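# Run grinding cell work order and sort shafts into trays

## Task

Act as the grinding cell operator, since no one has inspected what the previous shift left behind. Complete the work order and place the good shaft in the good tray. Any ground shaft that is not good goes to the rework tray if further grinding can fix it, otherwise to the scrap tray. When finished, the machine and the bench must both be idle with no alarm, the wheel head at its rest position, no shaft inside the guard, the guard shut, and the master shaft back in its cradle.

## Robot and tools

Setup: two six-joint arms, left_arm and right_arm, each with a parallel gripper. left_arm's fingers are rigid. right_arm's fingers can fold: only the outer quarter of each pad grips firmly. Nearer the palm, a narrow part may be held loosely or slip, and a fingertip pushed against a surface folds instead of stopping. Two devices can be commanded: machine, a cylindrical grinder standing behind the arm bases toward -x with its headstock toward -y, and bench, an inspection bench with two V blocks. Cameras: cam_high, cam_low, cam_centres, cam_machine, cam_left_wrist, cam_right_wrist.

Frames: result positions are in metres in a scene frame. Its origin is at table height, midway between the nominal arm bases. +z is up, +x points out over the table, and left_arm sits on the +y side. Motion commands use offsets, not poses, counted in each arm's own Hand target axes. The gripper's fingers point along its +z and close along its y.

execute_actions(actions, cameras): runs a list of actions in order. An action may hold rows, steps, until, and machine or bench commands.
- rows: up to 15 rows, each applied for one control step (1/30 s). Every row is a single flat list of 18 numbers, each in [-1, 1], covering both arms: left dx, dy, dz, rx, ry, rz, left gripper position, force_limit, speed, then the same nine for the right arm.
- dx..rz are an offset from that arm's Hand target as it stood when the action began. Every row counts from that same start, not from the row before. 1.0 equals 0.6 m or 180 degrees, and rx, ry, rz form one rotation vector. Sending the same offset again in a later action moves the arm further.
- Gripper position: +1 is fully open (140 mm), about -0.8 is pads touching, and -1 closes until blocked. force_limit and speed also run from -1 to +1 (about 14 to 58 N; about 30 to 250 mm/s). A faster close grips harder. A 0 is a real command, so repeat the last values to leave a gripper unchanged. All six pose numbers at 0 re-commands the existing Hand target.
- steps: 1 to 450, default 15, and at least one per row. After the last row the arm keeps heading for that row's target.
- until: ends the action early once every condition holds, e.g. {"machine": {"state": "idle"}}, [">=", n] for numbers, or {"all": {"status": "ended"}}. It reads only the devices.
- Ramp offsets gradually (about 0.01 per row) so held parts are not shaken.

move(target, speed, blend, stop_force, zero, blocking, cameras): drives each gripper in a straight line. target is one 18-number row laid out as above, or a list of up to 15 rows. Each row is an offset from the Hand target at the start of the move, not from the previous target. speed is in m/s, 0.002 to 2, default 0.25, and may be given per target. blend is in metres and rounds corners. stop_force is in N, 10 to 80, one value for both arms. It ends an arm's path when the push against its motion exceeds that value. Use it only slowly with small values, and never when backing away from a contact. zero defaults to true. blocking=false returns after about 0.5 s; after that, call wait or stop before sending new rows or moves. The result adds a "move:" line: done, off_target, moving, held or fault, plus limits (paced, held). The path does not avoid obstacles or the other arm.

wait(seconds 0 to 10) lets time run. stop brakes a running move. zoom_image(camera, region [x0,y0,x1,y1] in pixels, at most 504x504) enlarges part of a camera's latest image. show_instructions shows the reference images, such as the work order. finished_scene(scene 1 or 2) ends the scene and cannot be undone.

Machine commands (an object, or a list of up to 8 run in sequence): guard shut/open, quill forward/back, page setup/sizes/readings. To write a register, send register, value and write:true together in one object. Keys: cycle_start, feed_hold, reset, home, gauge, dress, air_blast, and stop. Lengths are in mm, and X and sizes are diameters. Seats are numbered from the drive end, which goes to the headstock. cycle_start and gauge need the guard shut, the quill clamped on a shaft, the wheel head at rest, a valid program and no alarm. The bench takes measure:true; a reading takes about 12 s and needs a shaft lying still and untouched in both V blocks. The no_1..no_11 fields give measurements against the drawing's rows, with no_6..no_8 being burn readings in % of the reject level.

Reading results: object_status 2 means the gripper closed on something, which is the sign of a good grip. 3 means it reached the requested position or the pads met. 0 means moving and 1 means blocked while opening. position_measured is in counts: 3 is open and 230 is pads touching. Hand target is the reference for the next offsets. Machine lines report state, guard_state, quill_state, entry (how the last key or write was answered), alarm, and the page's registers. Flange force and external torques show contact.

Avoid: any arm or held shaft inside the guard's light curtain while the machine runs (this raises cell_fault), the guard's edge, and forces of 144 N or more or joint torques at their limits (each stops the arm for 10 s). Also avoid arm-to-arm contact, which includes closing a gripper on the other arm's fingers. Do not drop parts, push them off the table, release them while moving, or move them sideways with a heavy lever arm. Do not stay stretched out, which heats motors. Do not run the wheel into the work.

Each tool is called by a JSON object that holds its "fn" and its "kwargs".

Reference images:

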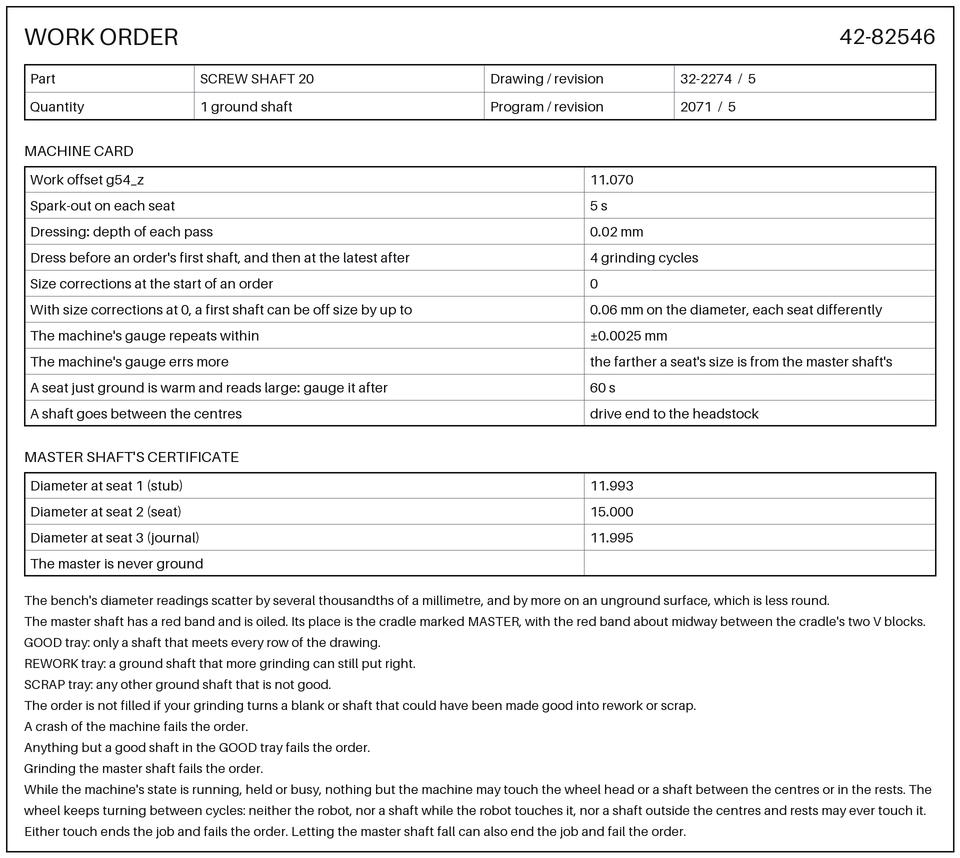

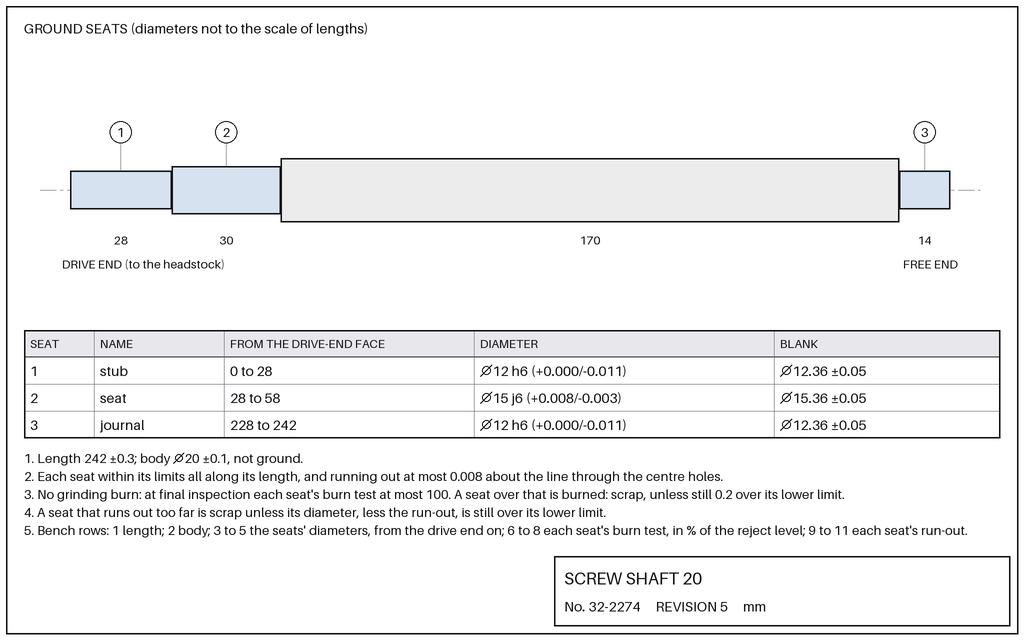

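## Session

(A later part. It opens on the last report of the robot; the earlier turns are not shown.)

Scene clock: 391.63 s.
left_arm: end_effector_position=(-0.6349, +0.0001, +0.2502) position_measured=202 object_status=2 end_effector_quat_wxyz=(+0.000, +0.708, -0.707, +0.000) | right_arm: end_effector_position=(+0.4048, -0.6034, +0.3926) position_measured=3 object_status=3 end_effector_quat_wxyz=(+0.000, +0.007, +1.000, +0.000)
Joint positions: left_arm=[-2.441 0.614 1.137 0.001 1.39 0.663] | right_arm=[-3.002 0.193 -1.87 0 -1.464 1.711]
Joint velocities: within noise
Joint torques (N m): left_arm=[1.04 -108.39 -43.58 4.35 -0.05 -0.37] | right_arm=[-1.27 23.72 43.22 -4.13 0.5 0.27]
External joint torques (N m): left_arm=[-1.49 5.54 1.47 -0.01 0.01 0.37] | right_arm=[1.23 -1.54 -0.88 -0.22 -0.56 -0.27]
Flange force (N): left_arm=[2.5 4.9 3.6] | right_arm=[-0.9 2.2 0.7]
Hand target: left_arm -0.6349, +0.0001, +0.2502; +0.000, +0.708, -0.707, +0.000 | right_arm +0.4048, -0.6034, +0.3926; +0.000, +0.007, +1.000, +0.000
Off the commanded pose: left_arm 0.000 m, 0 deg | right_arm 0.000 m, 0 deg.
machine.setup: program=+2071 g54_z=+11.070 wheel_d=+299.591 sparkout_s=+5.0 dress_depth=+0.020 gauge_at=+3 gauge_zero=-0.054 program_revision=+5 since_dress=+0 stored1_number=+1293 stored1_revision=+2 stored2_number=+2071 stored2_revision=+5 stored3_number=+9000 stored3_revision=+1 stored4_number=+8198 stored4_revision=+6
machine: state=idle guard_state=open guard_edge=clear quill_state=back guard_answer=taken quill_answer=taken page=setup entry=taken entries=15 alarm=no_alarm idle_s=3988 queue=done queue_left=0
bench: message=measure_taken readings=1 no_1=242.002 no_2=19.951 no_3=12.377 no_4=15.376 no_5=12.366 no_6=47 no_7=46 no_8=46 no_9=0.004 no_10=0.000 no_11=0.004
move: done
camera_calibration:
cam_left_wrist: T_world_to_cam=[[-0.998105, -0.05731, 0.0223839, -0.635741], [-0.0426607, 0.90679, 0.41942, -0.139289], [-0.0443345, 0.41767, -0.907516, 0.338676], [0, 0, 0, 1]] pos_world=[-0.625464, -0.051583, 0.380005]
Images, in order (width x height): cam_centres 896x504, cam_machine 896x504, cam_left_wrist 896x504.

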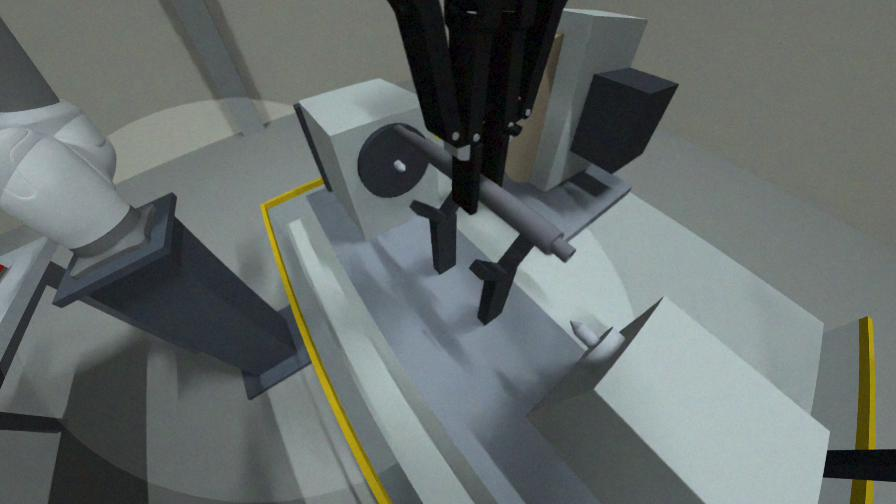

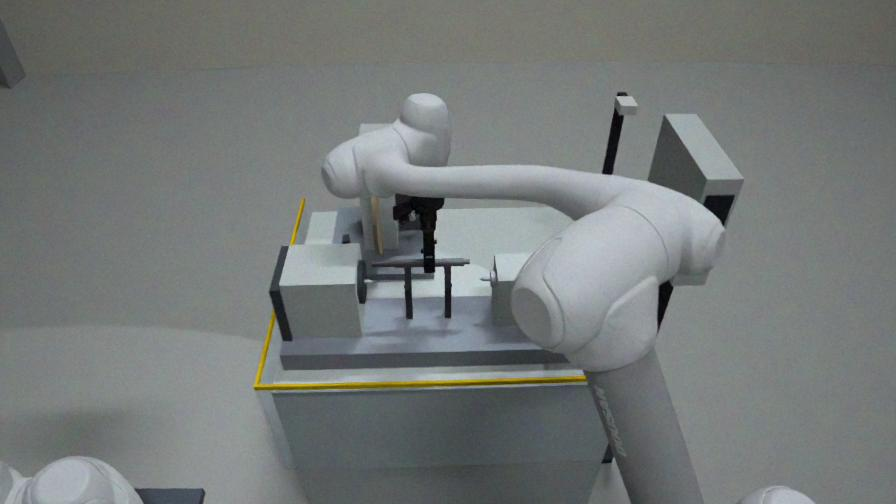

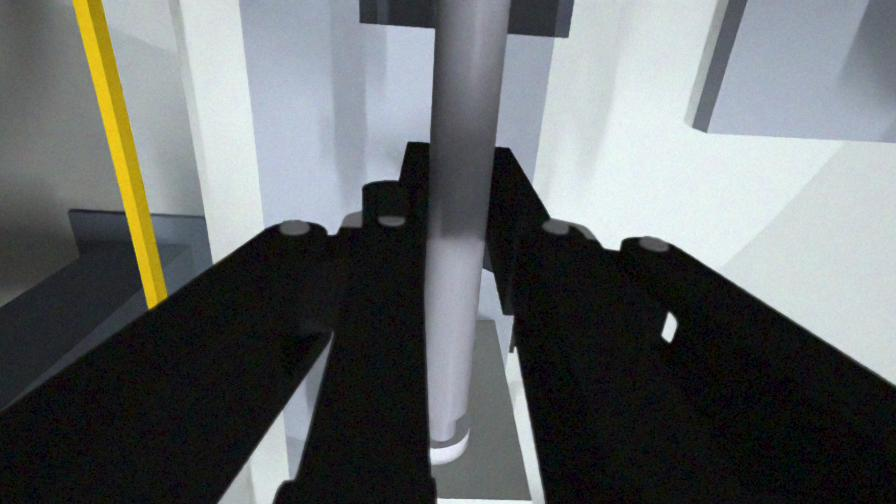

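{"fn": "move", "kwargs": {"target": [-0.0067,0,0.06,0,0,0,-1,0,-1,0,0,0,0,0,0,1,1,1], "speed": 0.06, "cameras": ["cam_centres","cam_left_wrist"]}}

{"fn": "zoom_image", "kwargs": {"camera": "cam_centres", "region": [350, 80, 650, 380]}}

Scene clock: 402.37 s.
left_arm: end_effector_position=(-0.6349, +0.0041, +0.2142) position_measured=202 object_status=2 end_effector_quat_wxyz=(+0.000, +0.708, -0.707, +0.000) | right_arm: end_effector_position=(+0.4048, -0.6034, +0.3926) position_measured=3 object_status=3 end_effector_quat_wxyz=(+0.000, +0.007, +1.000, +0.000)
Joint positions: left_arm=[-2.444 0.623 1.188 0.001 1.33 0.659] | right_arm=[-3.002 0.193 -1.87 0 -1.464 1.711]
Joint velocities: within noise
Joint torques (N m): left_arm=[0.84 -108.62 -42.55 4.27 0.13 -0.35] | right_arm=[-1.46 23.54 43.01 -4.15 0.5 0.36]
External joint torques (N m): left_arm=[-1 5.46 0.98 0.02 -0.16 0.35] | right_arm=[1.45 -1.28 -0.55 -0.21 -0.55 -0.36]
Flange force (N): left_arm=[3.5 5.3 3.6] | right_arm=[-0.9 2.5 0.1]
Hand target: left_arm -0.6349, +0.0041, +0.2142; +0.000, +0.708, -0.707, +0.000 | right_arm +0.4048, -0.6034, +0.3926; +0.000, +0.007, +1.000, +0.000
Off the commanded pose: left_arm 0.000 m, 0 deg | right_arm 0.000 m, 0 deg.
machine.setup: program=+2071 g54_z=+11.070 wheel_d=+299.591 sparkout_s=+5.0 dress_depth=+0.020 gauge_at=+3 gauge_zero=-0.054 program_revision=+5 since_dress=+0 stored1_number=+1293 stored1_revision=+2 stored2_number=+2071 stored2_revision=+5 stored3_number=+9000 stored3_revision=+1 stored4_number=+8198 stored4_revision=+6
machine: state=idle guard_state=open guard_edge=clear quill_state=back guard_answer=taken quill_answer=taken page=setup entry=taken entries=15 alarm=no_alarm idle_s=3998 queue=done queue_left=0
bench: message=measure_taken readings=1 no_1=242.002 no_2=19.951 no_3=12.377 no_4=15.376 no_5=12.366 no_6=47 no_7=46 no_8=46 no_9=0.004 no_10=0.000 no_11=0.004
move: done
camera_calibration:
cam_left_wrist: T_world_to_cam=[[-0.998106, -0.0573549, 0.0222497, -0.634562], [-0.0427596, 0.906803, 0.41938, -0.127861], [-0.0442296, 0.417634, -0.907538, 0.304411], [0, 0, 0, 1]] pos_world=[-0.625364, -0.0475831, 0.344005]
Images, in order (width x height): cam_centres 896x504, cam_left_wrist 896x504.

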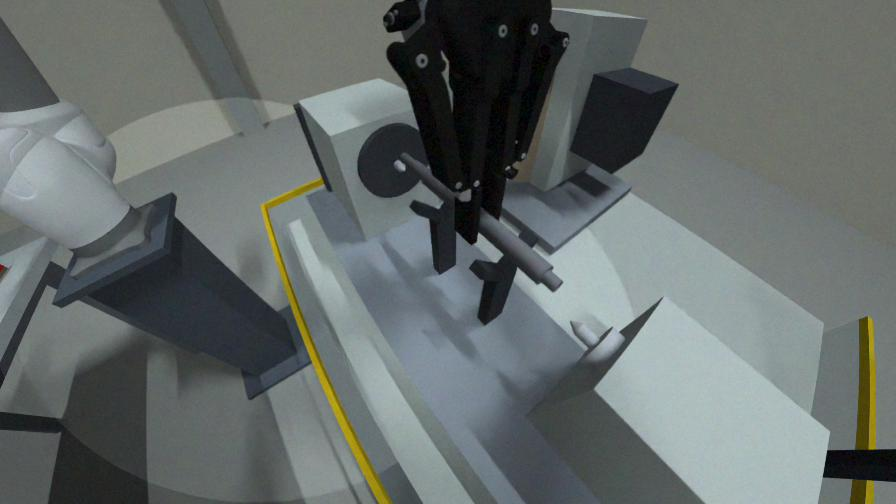

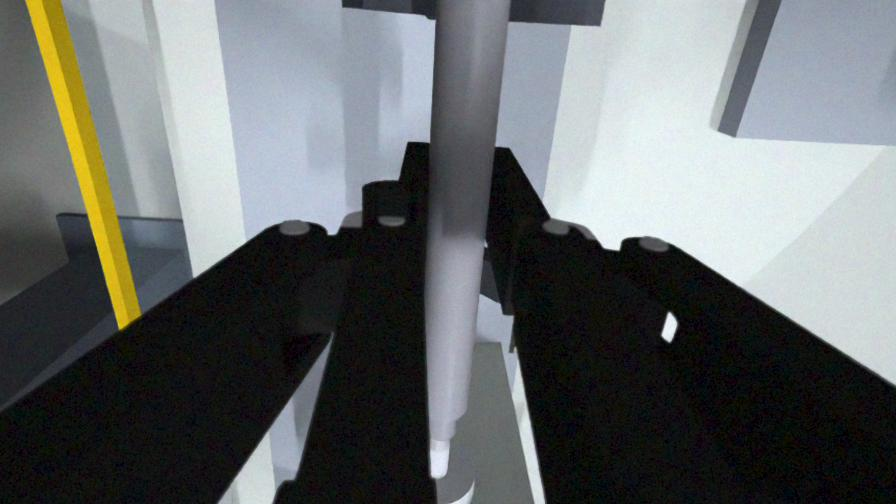

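Scaled by 1.680 from the camera's 896x504 image, which has a finer 1280x720 frame.

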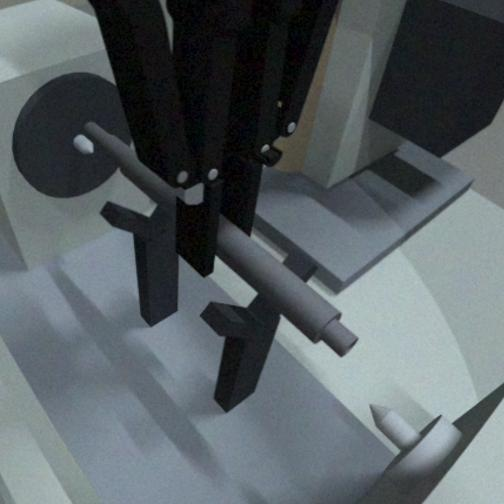

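{"fn": "move", "kwargs": {"target": [-0.005,0,0.01,0,0,0,-1,0,-1,0,0,0,0,0,0,1,1,1], "speed": 0.06, "cameras": []}}

{"fn": "move", "kwargs": {"target": [0,0,0.05,0,0,0,-1,0,-1,0,0,0,0,0,0,1,1,1], "speed": 0.012, "stop_force": 12, "cameras": ["cam_centres","cam_left_wrist"]}}

{"fn": "zoom_image", "kwargs": {"camera": "cam_centres", "region": [350, 80, 650, 380]}}

Scene clock: 417.97 s.
left_arm: end_effector_position=(-0.6349, +0.0071, +0.2082) position_measured=202 object_status=2 end_effector_quat_wxyz=(+0.000, +0.708, -0.707, +0.000) | right_arm: end_effector_position=(+0.4048, -0.6034, +0.3926) position_measured=3 object_status=3 end_effector_quat_wxyz=(+0.000, +0.007, +1.000, +0.000)
Joint positions: left_arm=[-2.447 0.622 1.2 0.001 1.319 0.657] | right_arm=[-3.002 0.193 -1.87 0 -1.464 1.711]
Joint velocities: within noise
Joint torques (N m): left_arm=[0.8 -108.32 -42.49 4.27 0.09 -0.39] | right_arm=[-0.65 23.28 42.93 -4.13 0.52 0.33]
External joint torques (N m): left_arm=[-0.74 5.54 1.14 0 -0.12 0.39] | right_arm=[0.68 -1.05 -0.55 -0.22 -0.58 -0.33]
Flange force (N): left_arm=[3.5 4.8 3.9] | right_arm=[-0.7 0.9 0.0]
Hand target: left_arm -0.6349, +0.0071, +0.2082; +0.000, +0.708, -0.707, +0.000 | right_arm +0.4048, -0.6034, +0.3926; +0.000, +0.007, +1.000, +0.000
Off the commanded pose: left_arm 0.000 m, 0 deg | right_arm 0.000 m, 0 deg.
machine.setup: program=+2071 g54_z=+11.070 wheel_d=+299.591 sparkout_s=+5.0 dress_depth=+0.020 gauge_at=+3 gauge_zero=-0.054 program_revision=+5 since_dress=+0 stored1_number=+1293 stored1_revision=+2 stored2_number=+2071 stored2_revision=+5 stored3_number=+9000 stored3_revision=+1 stored4_number=+8198 stored4_revision=+6
machine: state=idle guard_state=open guard_edge=clear quill_state=back guard_answer=taken quill_answer=taken page=setup entry=taken entries=15 alarm=no_alarm idle_s=4014 queue=done queue_left=0
bench: message=measure_taken readings=1 no_1=242.002 no_2=19.951 no_3=12.377 no_4=15.376 no_5=12.366 no_6=47 no_7=46 no_8=46 no_9=0.004 no_10=0.000 no_11=0.004
move: done
No camera images: "cameras" was empty.

Scene clock: 420.10 s.
left_arm: end_effector_position=(-0.6351, +0.0069, +0.1898) position_measured=202 object_status=2 end_effector_quat_wxyz=(+0.001, +0.708, -0.707, +0.000) | right_arm: end_effector_position=(+0.4048, -0.6034, +0.3926) position_measured=3 object_status=3 end_effector_quat_wxyz=(+0.000, +0.007, +1.000, +0.000)
Joint positions: left_arm=[-2.447 0.63 1.221 0.001 1.289 0.657] | right_arm=[-3.002 0.193 -1.87 0 -1.464 1.711]
Joint velocities: within noise
Joint torques (N m): left_arm=[6.68 -91.38 -28.93 6.2 2.72 -0.42] | right_arm=[-1.04 23.48 42.96 -4.2 0.51 0.29]
External joint torques (N m): left_arm=[-7.01 -11.89 -12.19 -1.95 -2.76 0.42] | right_arm=[0.92 -1.29 -0.56 -0.15 -0.57 -0.29]
Flange force (N): left_arm=[1.3 13.0 -14.4] | right_arm=[-1.0 1.5 0.1]
Hand target: left_arm -0.6351, +0.0070, +0.1898; +0.001, +0.708, -0.707, +0.000 (not the last commanded pose) | right_arm +0.4048, -0.6034, +0.3926; +0.000, +0.007, +1.000, +0.000
Off the commanded pose: left_arm 0.012 m, 0 deg | right_arm 0.000 m, 0 deg.
machine.setup: program=+2071 g54_z=+11.070 wheel_d=+299.591 sparkout_s=+5.0 dress_depth=+0.020 gauge_at=+3 gauge_zero=-0.054 program_revision=+5 since_dress=+0 stored1_number=+1293 stored1_revision=+2 stored2_number=+2071 stored2_revision=+5 stored3_number=+9000 stored3_revision=+1 stored4_number=+8198 stored4_revision=+6
machine: state=idle guard_state=open guard_edge=clear quill_state=back guard_answer=taken quill_answer=taken page=setup entry=taken entries=15 alarm=no_alarm idle_s=4016 queue=done queue_left=0
bench: message=measure_taken readings=1 no_1=242.002 no_2=19.951 no_3=12.377 no_4=15.376 no_5=12.366 no_6=47 no_7=46 no_8=46 no_9=0.004 no_10=0.000 no_11=0.004
move: contact (left_arm)
camera_calibration:
cam_left_wrist: T_world_to_cam=[[-0.998096, -0.0572372, 0.022989, -0.634281], [-0.0423611, 0.906986, 0.419025, -0.119938], [-0.0448345, 0.417253, -0.907684, 0.28079], [0, 0, 0, 1]] pos_world=[-0.625564, -0.0446833, 0.319707]
Images, in order (width x height): cam_centres 896x504, cam_left_wrist 896x504.

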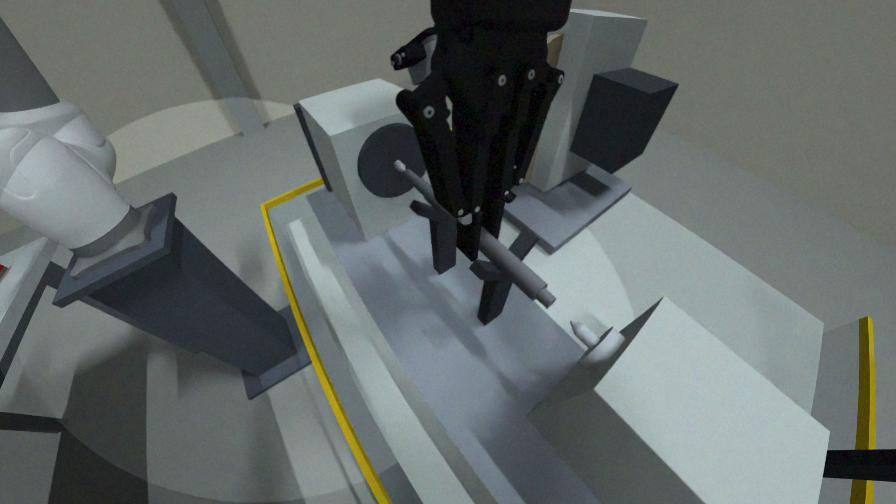

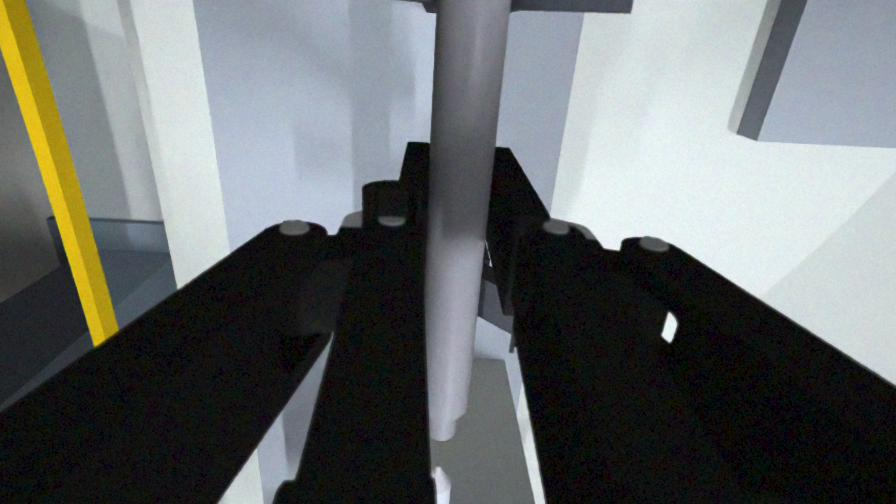

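Scaled by 1.680 from the camera's 896x504 image, which has a finer 1280x720 frame.

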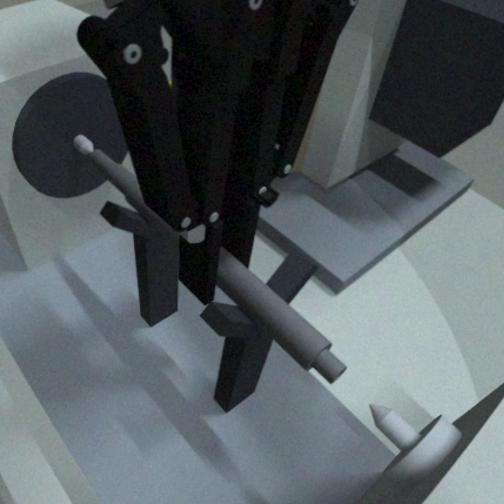

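{"fn": "move", "kwargs": {"target": [[0,0.0017,0,0,0,0,-1,0,-1,0,0,0,0,0,0,1,1,1],[0,0.0017,0,0,0,0,-0.3,0,-1,0,0,0,0,0,0,1,1,1]], "speed": 0.02, "cameras": []}}

{"fn": "execute_actions", "kwargs": {"actions": [{"steps":25}], "cameras": ["cam_left_wrist"]}}

{"fn": "move", "kwargs": {"target": [0,0,-0.2,0,0,0,-0.3,0,-1,0,0,0,0,0,0,1,1,1], "speed": 0.1, "cameras": ["cam_left_wrist","cam_centres"]}}

Scene clock: 428.30 s.
left_arm: end_effector_position=(-0.6361, +0.0069, +0.1899) position_measured=167 object_status=0 end_effector_quat_wxyz=(+0.001, +0.708, -0.707, +0.000) | right_arm: end_effector_position=(+0.4048, -0.6034, +0.3926) position_measured=3 object_status=3 end_effector_quat_wxyz=(+0.000, +0.007, +1.000, +0.000)
Joint positions: left_arm=[-2.448 0.631 1.218 0.001 1.29 0.656] | right_arm=[-3.002 0.193 -1.87 0 -1.464 1.711]
Joint velocities: within noise
Joint torques (N m): left_arm=[0.77 -104.47 -39.66 4.22 0.13 -0.35] | right_arm=[-1.03 23.04 43.15 -4.2 0.47 0.32]
External joint torques (N m): left_arm=[-1.16 0.97 -1.51 0.03 -0.17 0.35] | right_arm=[1.02 -0.52 -0.61 -0.16 -0.53 -0.32]
Flange force (N): left_arm=[2.9 4.9 -0.9] | right_arm=[0.4 1.6 0.1]
Hand target: left_arm -0.6361, +0.0070, +0.1898; +0.001, +0.708, -0.707, +0.000 | right_arm +0.4048, -0.6034, +0.3926; +0.000, +0.007, +1.000, +0.000
Off the commanded pose: left_arm 0.000 m, 0 deg | right_arm 0.000 m, 0 deg.
machine.setup: program=+2071 g54_z=+11.070 wheel_d=+299.591 sparkout_s=+5.0 dress_depth=+0.020 gauge_at=+3 gauge_zero=-0.054 program_revision=+5 since_dress=+0 stored1_number=+1293 stored1_revision=+2 stored2_number=+2071 stored2_revision=+5 stored3_number=+9000 stored3_revision=+1 stored4_number=+8198 stored4_revision=+6
machine: state=idle guard_state=open guard_edge=clear quill_state=back guard_answer=taken quill_answer=taken page=setup entry=taken entries=15 alarm=no_alarm idle_s=4024 queue=done queue_left=0
bench: message=measure_taken readings=1 no_1=242.002 no_2=19.951 no_3=12.377 no_4=15.376 no_5=12.366 no_6=47 no_7=46 no_8=46 no_9=0.004 no_10=0.000 no_11=0.004
move: done
No camera images: "cameras" was empty.

Scene clock: 429.33 s.
left_arm: end_effector_position=(-0.6361, +0.0070, +0.1898) position_measured=167 object_status=3 end_effector_quat_wxyz=(+0.001, +0.708, -0.707, +0.000) | right_arm: end_effector_position=(+0.4048, -0.6034, +0.3926) position_measured=3 object_status=3 end_effector_quat_wxyz=(+0.000, +0.007, +1.000, +0.000)
Joint positions: left_arm=[-2.448 0.631 1.218 0.001 1.29 0.656] | right_arm=[-3.002 0.193 -1.87 0 -1.464 1.711]
Joint velocities: within noise
Joint torques (N m): left_arm=[1.08 -104.36 -39.53 4.18 0.13 -0.37] | right_arm=[-1.75 23.37 43 -4.19 0.5 0.33]
External joint torques (N m): left_arm=[-1.19 1.04 -1.53 0.07 -0.17 0.37] | right_arm=[1.86 -1.31 -0.65 -0.14 -0.56 -0.33]
Flange force (N): left_arm=[3.0 5.0 -0.9] | right_arm=[-0.7 3.5 0.3]
Hand target: left_arm -0.6361, +0.0070, +0.1898; +0.001, +0.708, -0.707, +0.000 | right_arm +0.4048, -0.6034, +0.3926; +0.000, +0.007, +1.000, +0.000
Tool commands: left_gripper/position=-0.3 left_gripper/force_limit=+0.0 left_gripper/speed=-1.0 right_gripper/position=+1.0 right_gripper/force_limit=+1.0 right_gripper/speed=+1.0
Off the commanded pose: left_arm 0.000 m, 0 deg | right_arm 0.000 m, 0 deg.
machine.setup: program=+2071 g54_z=+11.070 wheel_d=+299.591 sparkout_s=+5.0 dress_depth=+0.020 gauge_at=+3 gauge_zero=-0.054 program_revision=+5 since_dress=+0 stored1_number=+1293 stored1_revision=+2 stored2_number=+2071 stored2_revision=+5 stored3_number=+9000 stored3_revision=+1 stored4_number=+8198 stored4_revision=+6
machine: state=idle guard_state=open guard_edge=clear quill_state=back guard_answer=taken quill_answer=taken page=setup entry=taken entries=15 alarm=no_alarm idle_s=4025 queue=done queue_left=0
bench: message=measure_taken readings=1 no_1=242.002 no_2=19.951 no_3=12.377 no_4=15.376 no_5=12.366 no_6=47 no_7=46 no_8=46 no_9=0.004 no_10=0.000 no_11=0.004
camera_calibration:
cam_left_wrist: T_world_to_cam=[[-0.998096, -0.0572875, 0.0228553, -0.635238], [-0.0424627, 0.906982, 0.419024, -0.120043], [-0.0447341, 0.417255, -0.907688, 0.280809], [0, 0, 0, 1]] pos_world=[-0.626564, -0.0446833, 0.319707]
Images, in order (width x height): cam_left_wrist 896x504.

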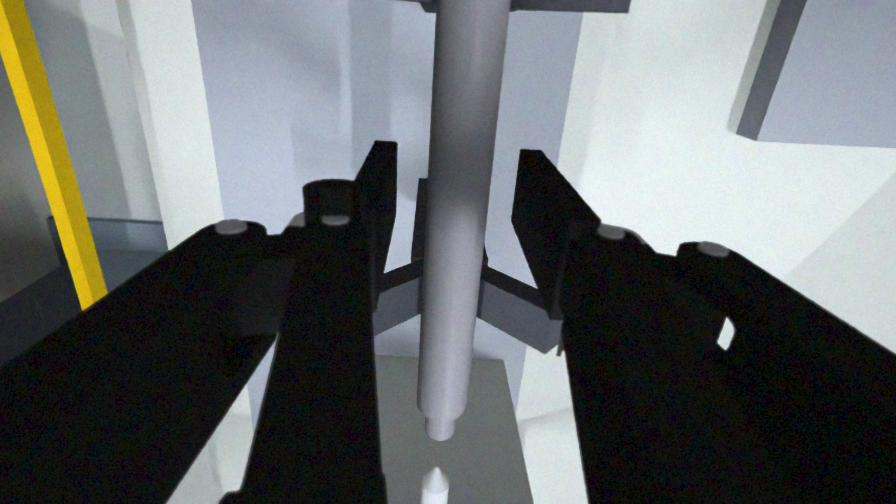

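Scene clock: 430.87 s.
left_arm: end_effector_position=(-0.6360, +0.0071, +0.3100) position_measured=167 object_status=3 end_effector_quat_wxyz=(+0.001, +0.708, -0.707, +0.000) | right_arm: end_effector_position=(+0.4048, -0.6034, +0.3926) position_measured=3 object_status=3 end_effector_quat_wxyz=(+0.000, +0.007, +1.000, +0.000)
Joint positions: left_arm=[-2.448 0.592 1.064 0.001 1.484 0.656] | right_arm=[-3.002 0.193 -1.87 0 -1.464 1.711]
Joint velocities: within noise
Joint torques (N m): left_arm=[0.67 -102.17 -41.36 4.3 0.08 -0.34] | right_arm=[-1.54 23.39 43.08 -4.2 0.46 0.37]
External joint torques (N m): left_arm=[-1.01 0.77 -1.22 0.1 -0.12 0.34] | right_arm=[1.51 -0.7 -0.56 -0.15 -0.53 -0.37]
Flange force (N): left_arm=[2.6 4.2 -1.5] | right_arm=[0.1 2.6 0.1]
Hand target: left_arm -0.6360, +0.0071, +0.3098; +0.001, +0.708, -0.707, +0.000 | right_arm +0.4048, -0.6034, +0.3926; +0.000, +0.007, +1.000, +0.000
Off the commanded pose: left_arm 0.000 m, 0 deg | right_arm 0.000 m, 0 deg.
machine.setup: program=+2071 g54_z=+11.070 wheel_d=+299.591 sparkout_s=+5.0 dress_depth=+0.020 gauge_at=+3 gauge_zero=-0.054 program_revision=+5 since_dress=+0 stored1_number=+1293 stored1_revision=+2 stored2_number=+2071 stored2_revision=+5 stored3_number=+9000 stored3_revision=+1 stored4_number=+8198 stored4_revision=+6
machine: state=idle guard_state=open guard_edge=clear quill_state=back guard_answer=taken quill_answer=taken page=setup entry=taken entries=15 alarm=no_alarm idle_s=4027 queue=done queue_left=0
bench: message=measure_taken readings=1 no_1=242.002 no_2=19.951 no_3=12.377 no_4=15.376 no_5=12.366 no_6=47 no_7=46 no_8=46 no_9=0.004 no_10=0.000 no_11=0.004
move: done
camera_calibration:
cam_left_wrist: T_world_to_cam=[[-0.998091, -0.0573304, 0.0229518, -0.637813], [-0.0424652, 0.907018, 0.418945, -0.170507], [-0.044836, 0.417171, -0.907721, 0.389696], [0, 0, 0, 1]] pos_world=[-0.626364, -0.0444834, 0.439807]
Images, in order (width x height): cam_centres 896x504, cam_left_wrist 896x504.

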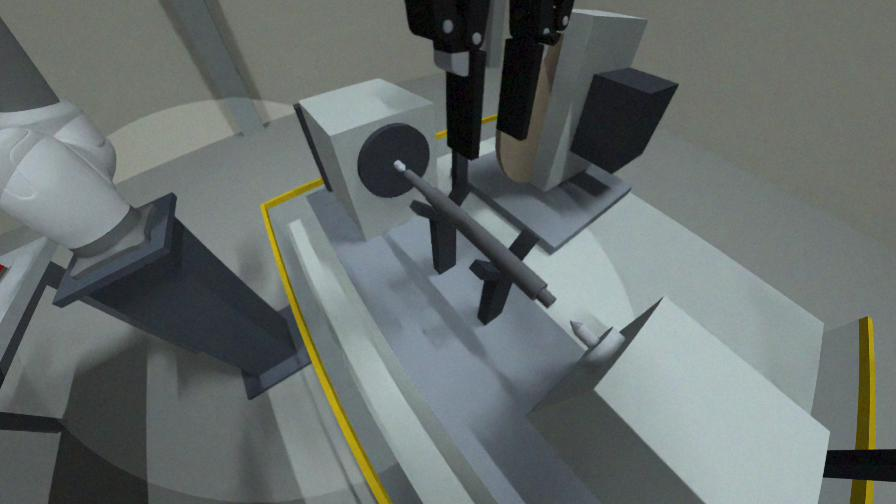

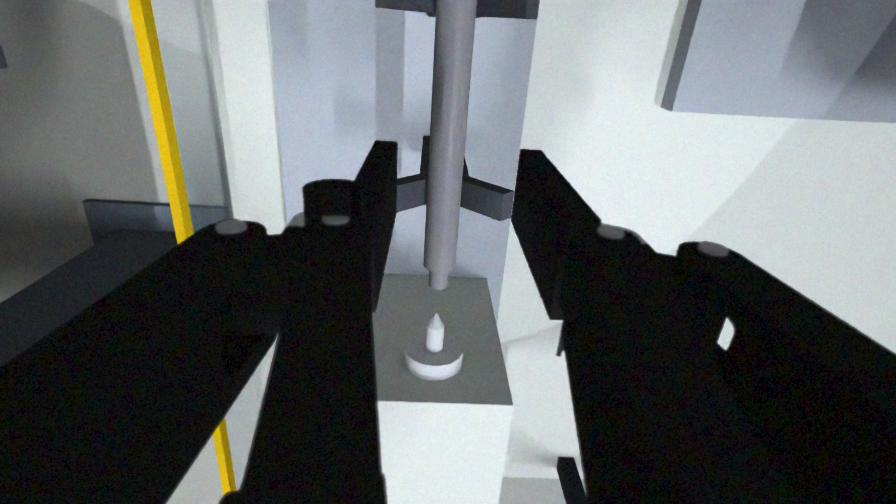

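{"fn": "execute_actions", "kwargs": {"actions": [{"machine":[{"page":"sizes","quill":"forward"},{"register":"size_1","value":0.08,"write":true},{"register":"size_2","value":0.08,"write":true},{"register":"size_3","value":0.08,"write":true}],"steps":100}], "cameras": ["cam_left_wrist","cam_centres"]}}

Scene clock: 441.73 s.
left_arm: end_effector_position=(-0.6360, +0.0071, +0.3098) position_measured=167 object_status=3 end_effector_quat_wxyz=(+0.001, +0.708, -0.707, +0.000) | right_arm: end_effector_position=(+0.4048, -0.6034, +0.3926) position_measured=3 object_status=3 end_effector_quat_wxyz=(+0.000, +0.007, +1.000, +0.000)
Joint positions: left_arm=[-2.448 0.593 1.064 0.001 1.484 0.656] | right_arm=[-3.002 0.193 -1.87 0 -1.464 1.711]
Joint velocities: within noise
Joint torques (N m): left_arm=[0.7 -102.65 -41 4.34 0.11 -0.35] | right_arm=[-1.23 24.17 43.11 -4.19 0.52 0.34]
External joint torques (N m): left_arm=[-0.81 1.08 -1.62 0.06 -0.15 0.35] | right_arm=[1.47 -2 -0.6 -0.16 -0.57 -0.34]
Flange force (N): left_arm=[3.8 5.4 -2.1] | right_arm=[-2.0 2.7 0.3]
Hand target: left_arm -0.6360, +0.0071, +0.3098; +0.001, +0.708, -0.707, +0.000 | right_arm +0.4048, -0.6034, +0.3926; +0.000, +0.007, +1.000, +0.000
Tool commands: left_gripper/position=-0.3 left_gripper/force_limit=+0.0 left_gripper/speed=-1.0 right_gripper/position=+1.0 right_gripper/force_limit=+1.0 right_gripper/speed=+1.0
Off the commanded pose: left_arm 0.000 m, 0 deg | right_arm 0.000 m, 0 deg.
machine.sizes: size_1=+0.080 size_2=+0.080 size_3=+0.000 aim_1=+11.995 aim_2=+15.002 aim_3=+11.995
machine: state=idle guard_state=open guard_edge=clear quill_state=clamped guard_answer=taken quill_answer=taken page=sizes entry=taken entries=17 alarm=no_alarm idle_s=4037 queue=running queue_left=1
bench: message=measure_taken readings=1 no_1=242.002 no_2=19.951 no_3=12.377 no_4=15.376 no_5=12.366 no_6=47 no_7=46 no_8=46 no_9=0.004 no_10=0.000 no_11=0.004
camera_calibration:
cam_left_wrist: T_world_to_cam=[[-0.998096, -0.0572875, 0.0228553, -0.637875], [-0.0424627, 0.906982, 0.419024, -0.170413], [-0.0447341, 0.417255, -0.907688, 0.389695], [0, 0, 0, 1]] pos_world=[-0.626464, -0.0445833, 0.439707]
Images, in order (width x height): cam_centres 896x504, cam_left_wrist 896x504.

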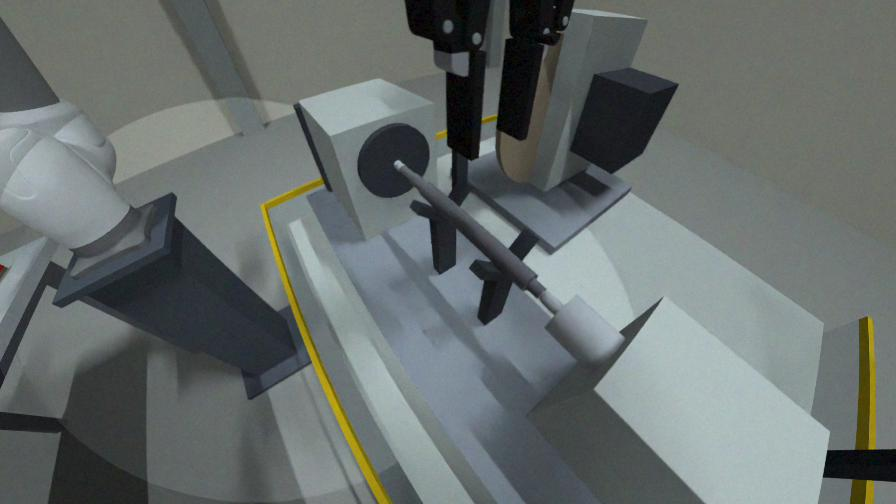

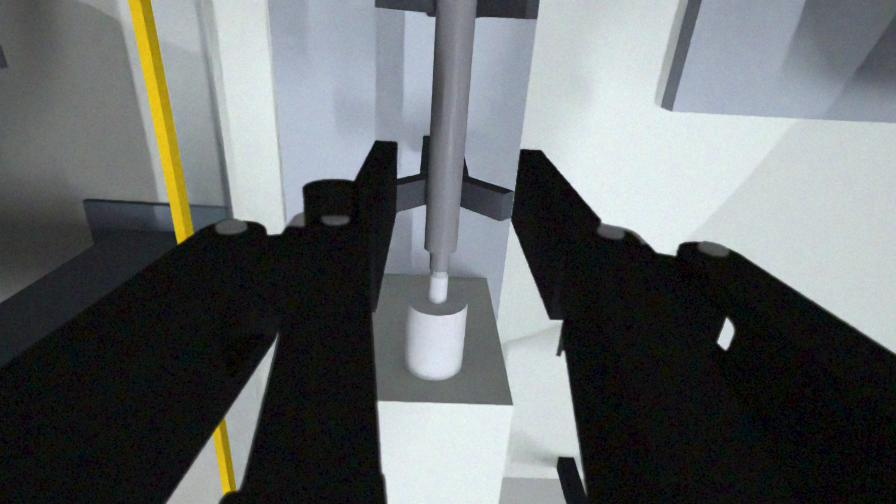

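{"fn": "move", "kwargs": {"target": [[0,0,-0.317,0,0,0,-0.3,0,-1,0,0,0,0,0,0,1,1,1],[0.06,-0.893,-0.317,0,0,0,-0.3,0,-1,0,0,0,0,0,0,1,1,1]], "speed": [0.2,0.35], "blend": [0.05,0], "cameras": []}}

{"fn": "execute_actions", "kwargs": {"actions": [{"machine":[{"page":"readings","guard":"shut"},{"register":"gauge_at","value":1,"write":true,"gauge":true},{"register":"gauge_at","value":2,"write":true,"gauge":true},{"register":"gauge_at","value":3,"write":true,"gauge":true}],"steps":450,"until":{"machine":{"queue":["!=","running"]}}},{"steps":300,"until":{"machine":{"state":"idle"}}}], "cameras": ["cam_centres","cam_machine"]}}

Scene clock: 451.73 s.
left_arm: end_effector_position=(-0.1001, -0.0277, +0.4998) position_measured=167 object_status=3 end_effector_quat_wxyz=(+0.001, +0.708, -0.707, +0.000) | right_arm: end_effector_position=(+0.4048, -0.6034, +0.3926) position_measured=3 object_status=3 end_effector_quat_wxyz=(+0.000, +0.007, +1.000, +0.000)
Joint positions: left_arm=[-1.84 0.122 1.375 0 1.643 1.263] | right_arm=[-3.002 0.193 -1.87 0 -1.464 1.711]
Joint velocities: within noise
Joint torques (N m): left_arm=[1.52 -55.64 -40.99 4.32 0.14 -0.39] | right_arm=[-1.28 23.29 43.08 -4.17 0.45 0.34]
External joint torques (N m): left_arm=[-1.55 0.05 -1.64 0.07 -0.19 0.39] | right_arm=[1.34 -1.11 -0.52 -0.19 -0.49 -0.34]
Flange force (N): left_arm=[2.4 2.5 -2.8] | right_arm=[-0.7 2.3 0.2]
Hand target: left_arm -0.1000, -0.0277, +0.4997; +0.001, +0.708, -0.707, +0.000 | right_arm +0.4048, -0.6034, +0.3926; +0.000, +0.007, +1.000, +0.000
Off the commanded pose: left_arm 0.000 m, 0 deg | right_arm 0.000 m, 0 deg.
machine.sizes: size_1=+0.080 size_2=+0.080 size_3=+0.080 aim_1=+11.995 aim_2=+15.002 aim_3=+11.995
machine: state=idle guard_state=open guard_edge=clear quill_state=clamped guard_answer=taken quill_answer=taken page=sizes entry=taken entries=18 alarm=no_alarm idle_s=4047 queue=done queue_left=0
bench: message=measure_taken readings=1 no_1=242.002 no_2=19.951 no_3=12.377 no_4=15.376 no_5=12.366 no_6=47 no_7=46 no_8=46 no_9=0.004 no_10=0.000 no_11=0.004
move: done
No camera images: "cameras" was empty.

Scene clock: 466.43 s.
left_arm: end_effector_position=(-0.1000, -0.0277, +0.4997) position_measured=167 object_status=3 end_effector_quat_wxyz=(+0.001, +0.708, -0.707, +0.000) | right_arm: end_effector_position=(+0.4048, -0.6034, +0.3926) position_measured=3 object_status=3 end_effector_quat_wxyz=(+0.000, +0.007, +1.000, +0.000)
Joint positions: left_arm=[-1.84 0.123 1.375 0 1.643 1.263] | right_arm=[-3.002 0.193 -1.87 0 -1.464 1.711]
Joint velocities: within noise
Joint torques (N m): left_arm=[0.89 -55.83 -41.16 4.33 0.13 -0.4] | right_arm=[-1.3 23.34 43.07 -4.14 0.48 0.32]
External joint torques (N m): left_arm=[-0.91 0.24 -1.43 0.05 -0.18 0.4] | right_arm=[1.32 -1.12 -0.48 -0.22 -0.53 -0.32]
External joint torques at the end of the 1st action: left_arm=[-1.21 -0.02 -1.57 0.05 -0.2 0.4] | right_arm=[1.39 -1.34 -0.56 -0.21 -0.56 -0.36]
Flange force (N): left_arm=[2.7 1.5 -2.5] | right_arm=[-0.7 2.3 0.0]
Flange force at the end of the 1st action (N): left_arm=[2.4 1.9 -2.7] | right_arm=[-1.0 2.4 0.1]
Hand target: left_arm -0.1000, -0.0277, +0.4997; +0.001, +0.708, -0.707, +0.000 | right_arm +0.4048, -0.6034, +0.3926; +0.000, +0.007, +1.000, +0.000
Tool commands: left_gripper/position=-0.3 left_gripper/force_limit=+0.0 left_gripper/speed=-1.0 right_gripper/position=+1.0 right_gripper/force_limit=+1.0 right_gripper/speed=+1.0
Off the commanded pose: left_arm 0.000 m, 0 deg | right_arm 0.000 m, 0 deg.
machine.readings: gauge_d=+12.368 gauge_d_1=+12.372 gauge_d_2=+15.379 gauge_d_3=+12.368 pos_x=+0.000 pos_z=+0.000 load_peak=+0.0 cycles=+0
machine: state=idle guard_state=shut guard_edge=clear quill_state=clamped guard_answer=taken quill_answer=taken page=readings entry=taken entries=24 alarm=no_alarm idle_s=4062 queue=done queue_left=0
bench: message=measure_taken readings=1 no_1=242.002 no_2=19.951 no_3=12.377 no_4=15.376 no_5=12.366 no_6=47 no_7=46 no_8=46 no_9=0.004 no_10=0.000 no_11=0.004
Images, in order (width x height): cam_centres 896x504, cam_machine 896x504.

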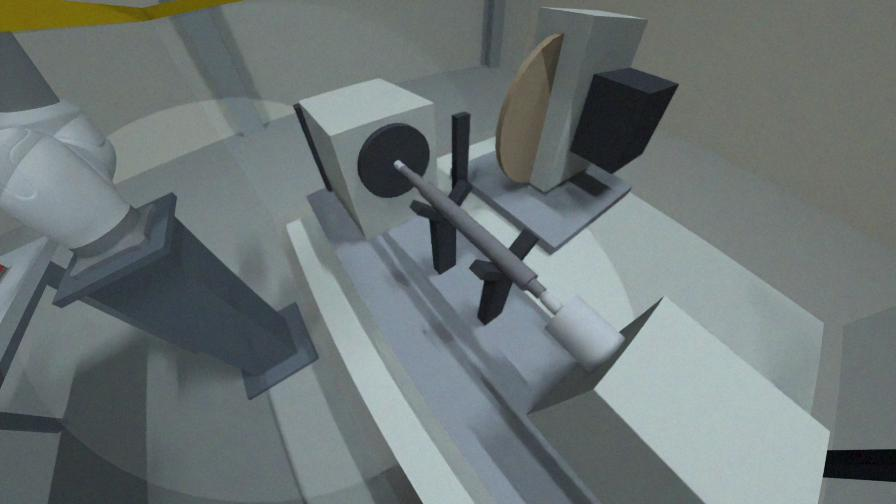

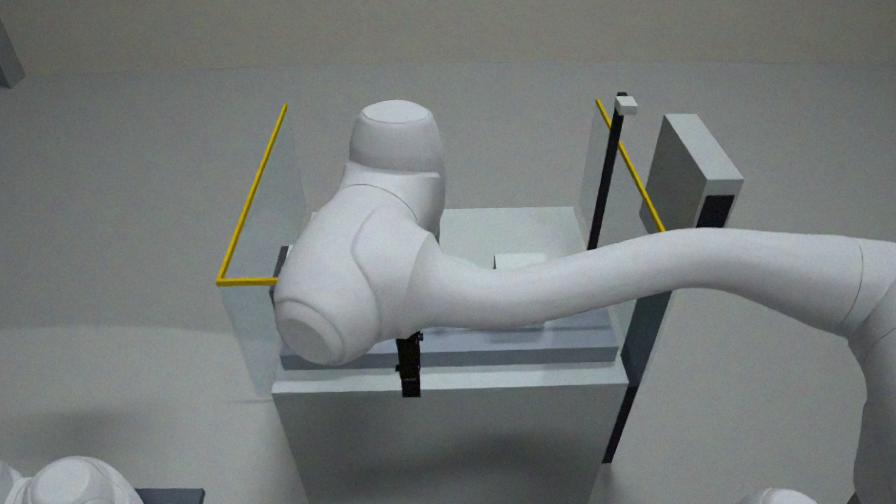

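{"fn": "execute_actions", "kwargs": {"actions": [{"machine":{"cycle_start":true},"steps":450,"until":{"machine":{"state":["!=","running"]}}},{"steps":450,"until":{"machine":{"state":["!=","running"]}}},{"steps":450,"until":{"machine":{"state":["!=","running"]}}},{"steps":450,"until":{"machine":{"state":["!=","running"]}}},{"steps":450,"until":{"machine":{"state":["!=","running"]}}},{"steps":450,"until":{"machine":{"state":["!=","running"]}}},{"steps":450,"until":{"machine":{"state":["!=","running"]}}}], "cameras": ["cam_centres"]}}

Scene clock: 524.27 s.
left_arm: end_effector_position=(-0.1000, -0.0277, +0.4997) position_measured=167 object_status=3 end_effector_quat_wxyz=(+0.001, +0.708, -0.707, +0.000) | right_arm: end_effector_position=(+0.4048, -0.6034, +0.3926) position_measured=3 object_status=3 end_effector_quat_wxyz=(+0.000, +0.007, +1.000, +0.000)
Joint positions: left_arm=[-1.84 0.123 1.375 0 1.643 1.263] | right_arm=[-3.002 0.193 -1.87 0 -1.464 1.711]
Joint velocities: within noise
Joint torques (N m): left_arm=[1.08 -55.6 -41.06 4.3 0.06 -0.37] | right_arm=[-1.64 23.17 43 -4.14 0.55 0.37]
External joint torques (N m): left_arm=[-1.18 -0.12 -1.63 0.09 -0.11 0.37] | right_arm=[1.68 -0.69 -0.44 -0.22 -0.61 -0.37]
External joint torques at the end of the 1st action: left_arm=[-1.01 0.63 -1.63 0.11 -0.2 0.37] | right_arm=[1.34 -1.33 -0.73 -0.18 -0.58 -0.32]
External joint torques at the end of the 2nd action: left_arm=[-0.98 -0.04 -1.77 0 -0.18 0.4] | right_arm=[1.59 -1.56 -0.6 -0.2 -0.55 -0.37]
External joint torques at the end of the 3rd action: left_arm=[-1.11 -0.26 -1.63 0.03 -0.21 0.41] | right_arm=[1.11 -0.26 -0.79 -0.23 -0.57 -0.31]
External joint torques at the end of the 4th action: left_arm=[-1.1 0.26 -1.74 0.04 -0.2 0.37] | right_arm=[1.22 -0.47 -0.47 -0.2 -0.53 -0.3]
Flange force (N): left_arm=[2.3 1.9 -2.9] | right_arm=[0.1 3.0 -0.3]
Flange force at the end of the 1st action (N): left_arm=[3.6 2.0 -2.9] | right_arm=[-0.7 2.4 0.4]
Flange force at the end of the 2nd action (N): left_arm=[2.8 1.7 -3.1] | right_arm=[-1.2 2.8 0.3]
Flange force at the end of the 3rd action (N): left_arm=[2.1 1.7 -2.7] | right_arm=[1.1 1.8 0.3]
Flange force at the end of the 4th action (N): left_arm=[3.2 2.0 -3.0] | right_arm=[0.3 2.1 -0.1]
Hand target: left_arm -0.1000, -0.0277, +0.4997; +0.001, +0.708, -0.707, +0.000 | right_arm +0.4048, -0.6034, +0.3926; +0.000, +0.007, +1.000, +0.000
Tool commands: left_gripper/position=-0.3 left_gripper/force_limit=+0.0 left_gripper/speed=-1.0 right_gripper/position=+1.0 right_gripper/force_limit=+1.0 right_gripper/speed=+1.0
Off the commanded pose: left_arm 0.000 m, 0 deg | right_arm 0.000 m, 0 deg.
machine.readings: gauge_d=+12.368 gauge_d_1=+0.000 gauge_d_2=+0.000 gauge_d_3=+0.000 pos_x=-348.303 pos_z=+14.000 load_peak=+5.0 cycles=+0
machine: state=running guard_state=shut guard_edge=clear quill_state=clamped guard_answer=taken quill_answer=taken page=readings entry=taken entries=25 alarm=no_alarm idle_s=4119 queue=running queue_left=0
bench: message=measure_taken readings=1 no_1=242.002 no_2=19.951 no_3=12.377 no_4=15.376 no_5=12.366 no_6=47 no_7=46 no_8=46 no_9=0.004 no_10=0.000 no_11=0.004
not seen at rest: the call's real time ran out, and the robot may still be moving.
Images, in order (width x height): cam_centres 896x504.

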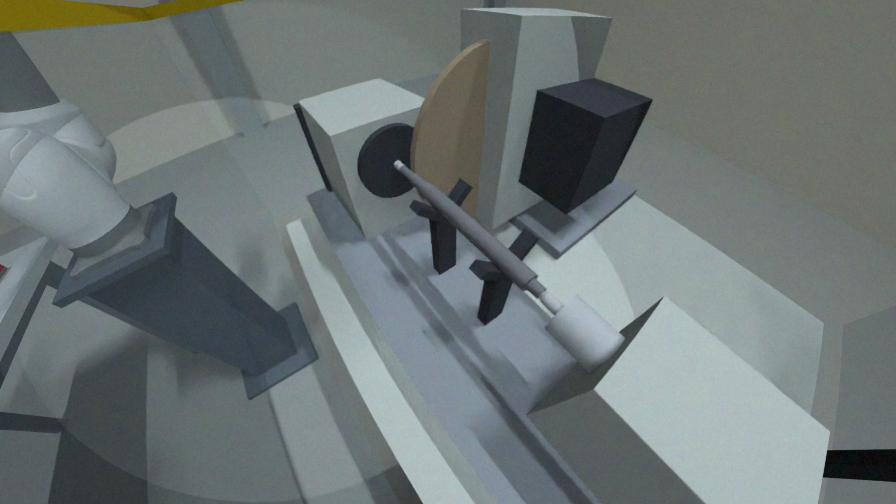

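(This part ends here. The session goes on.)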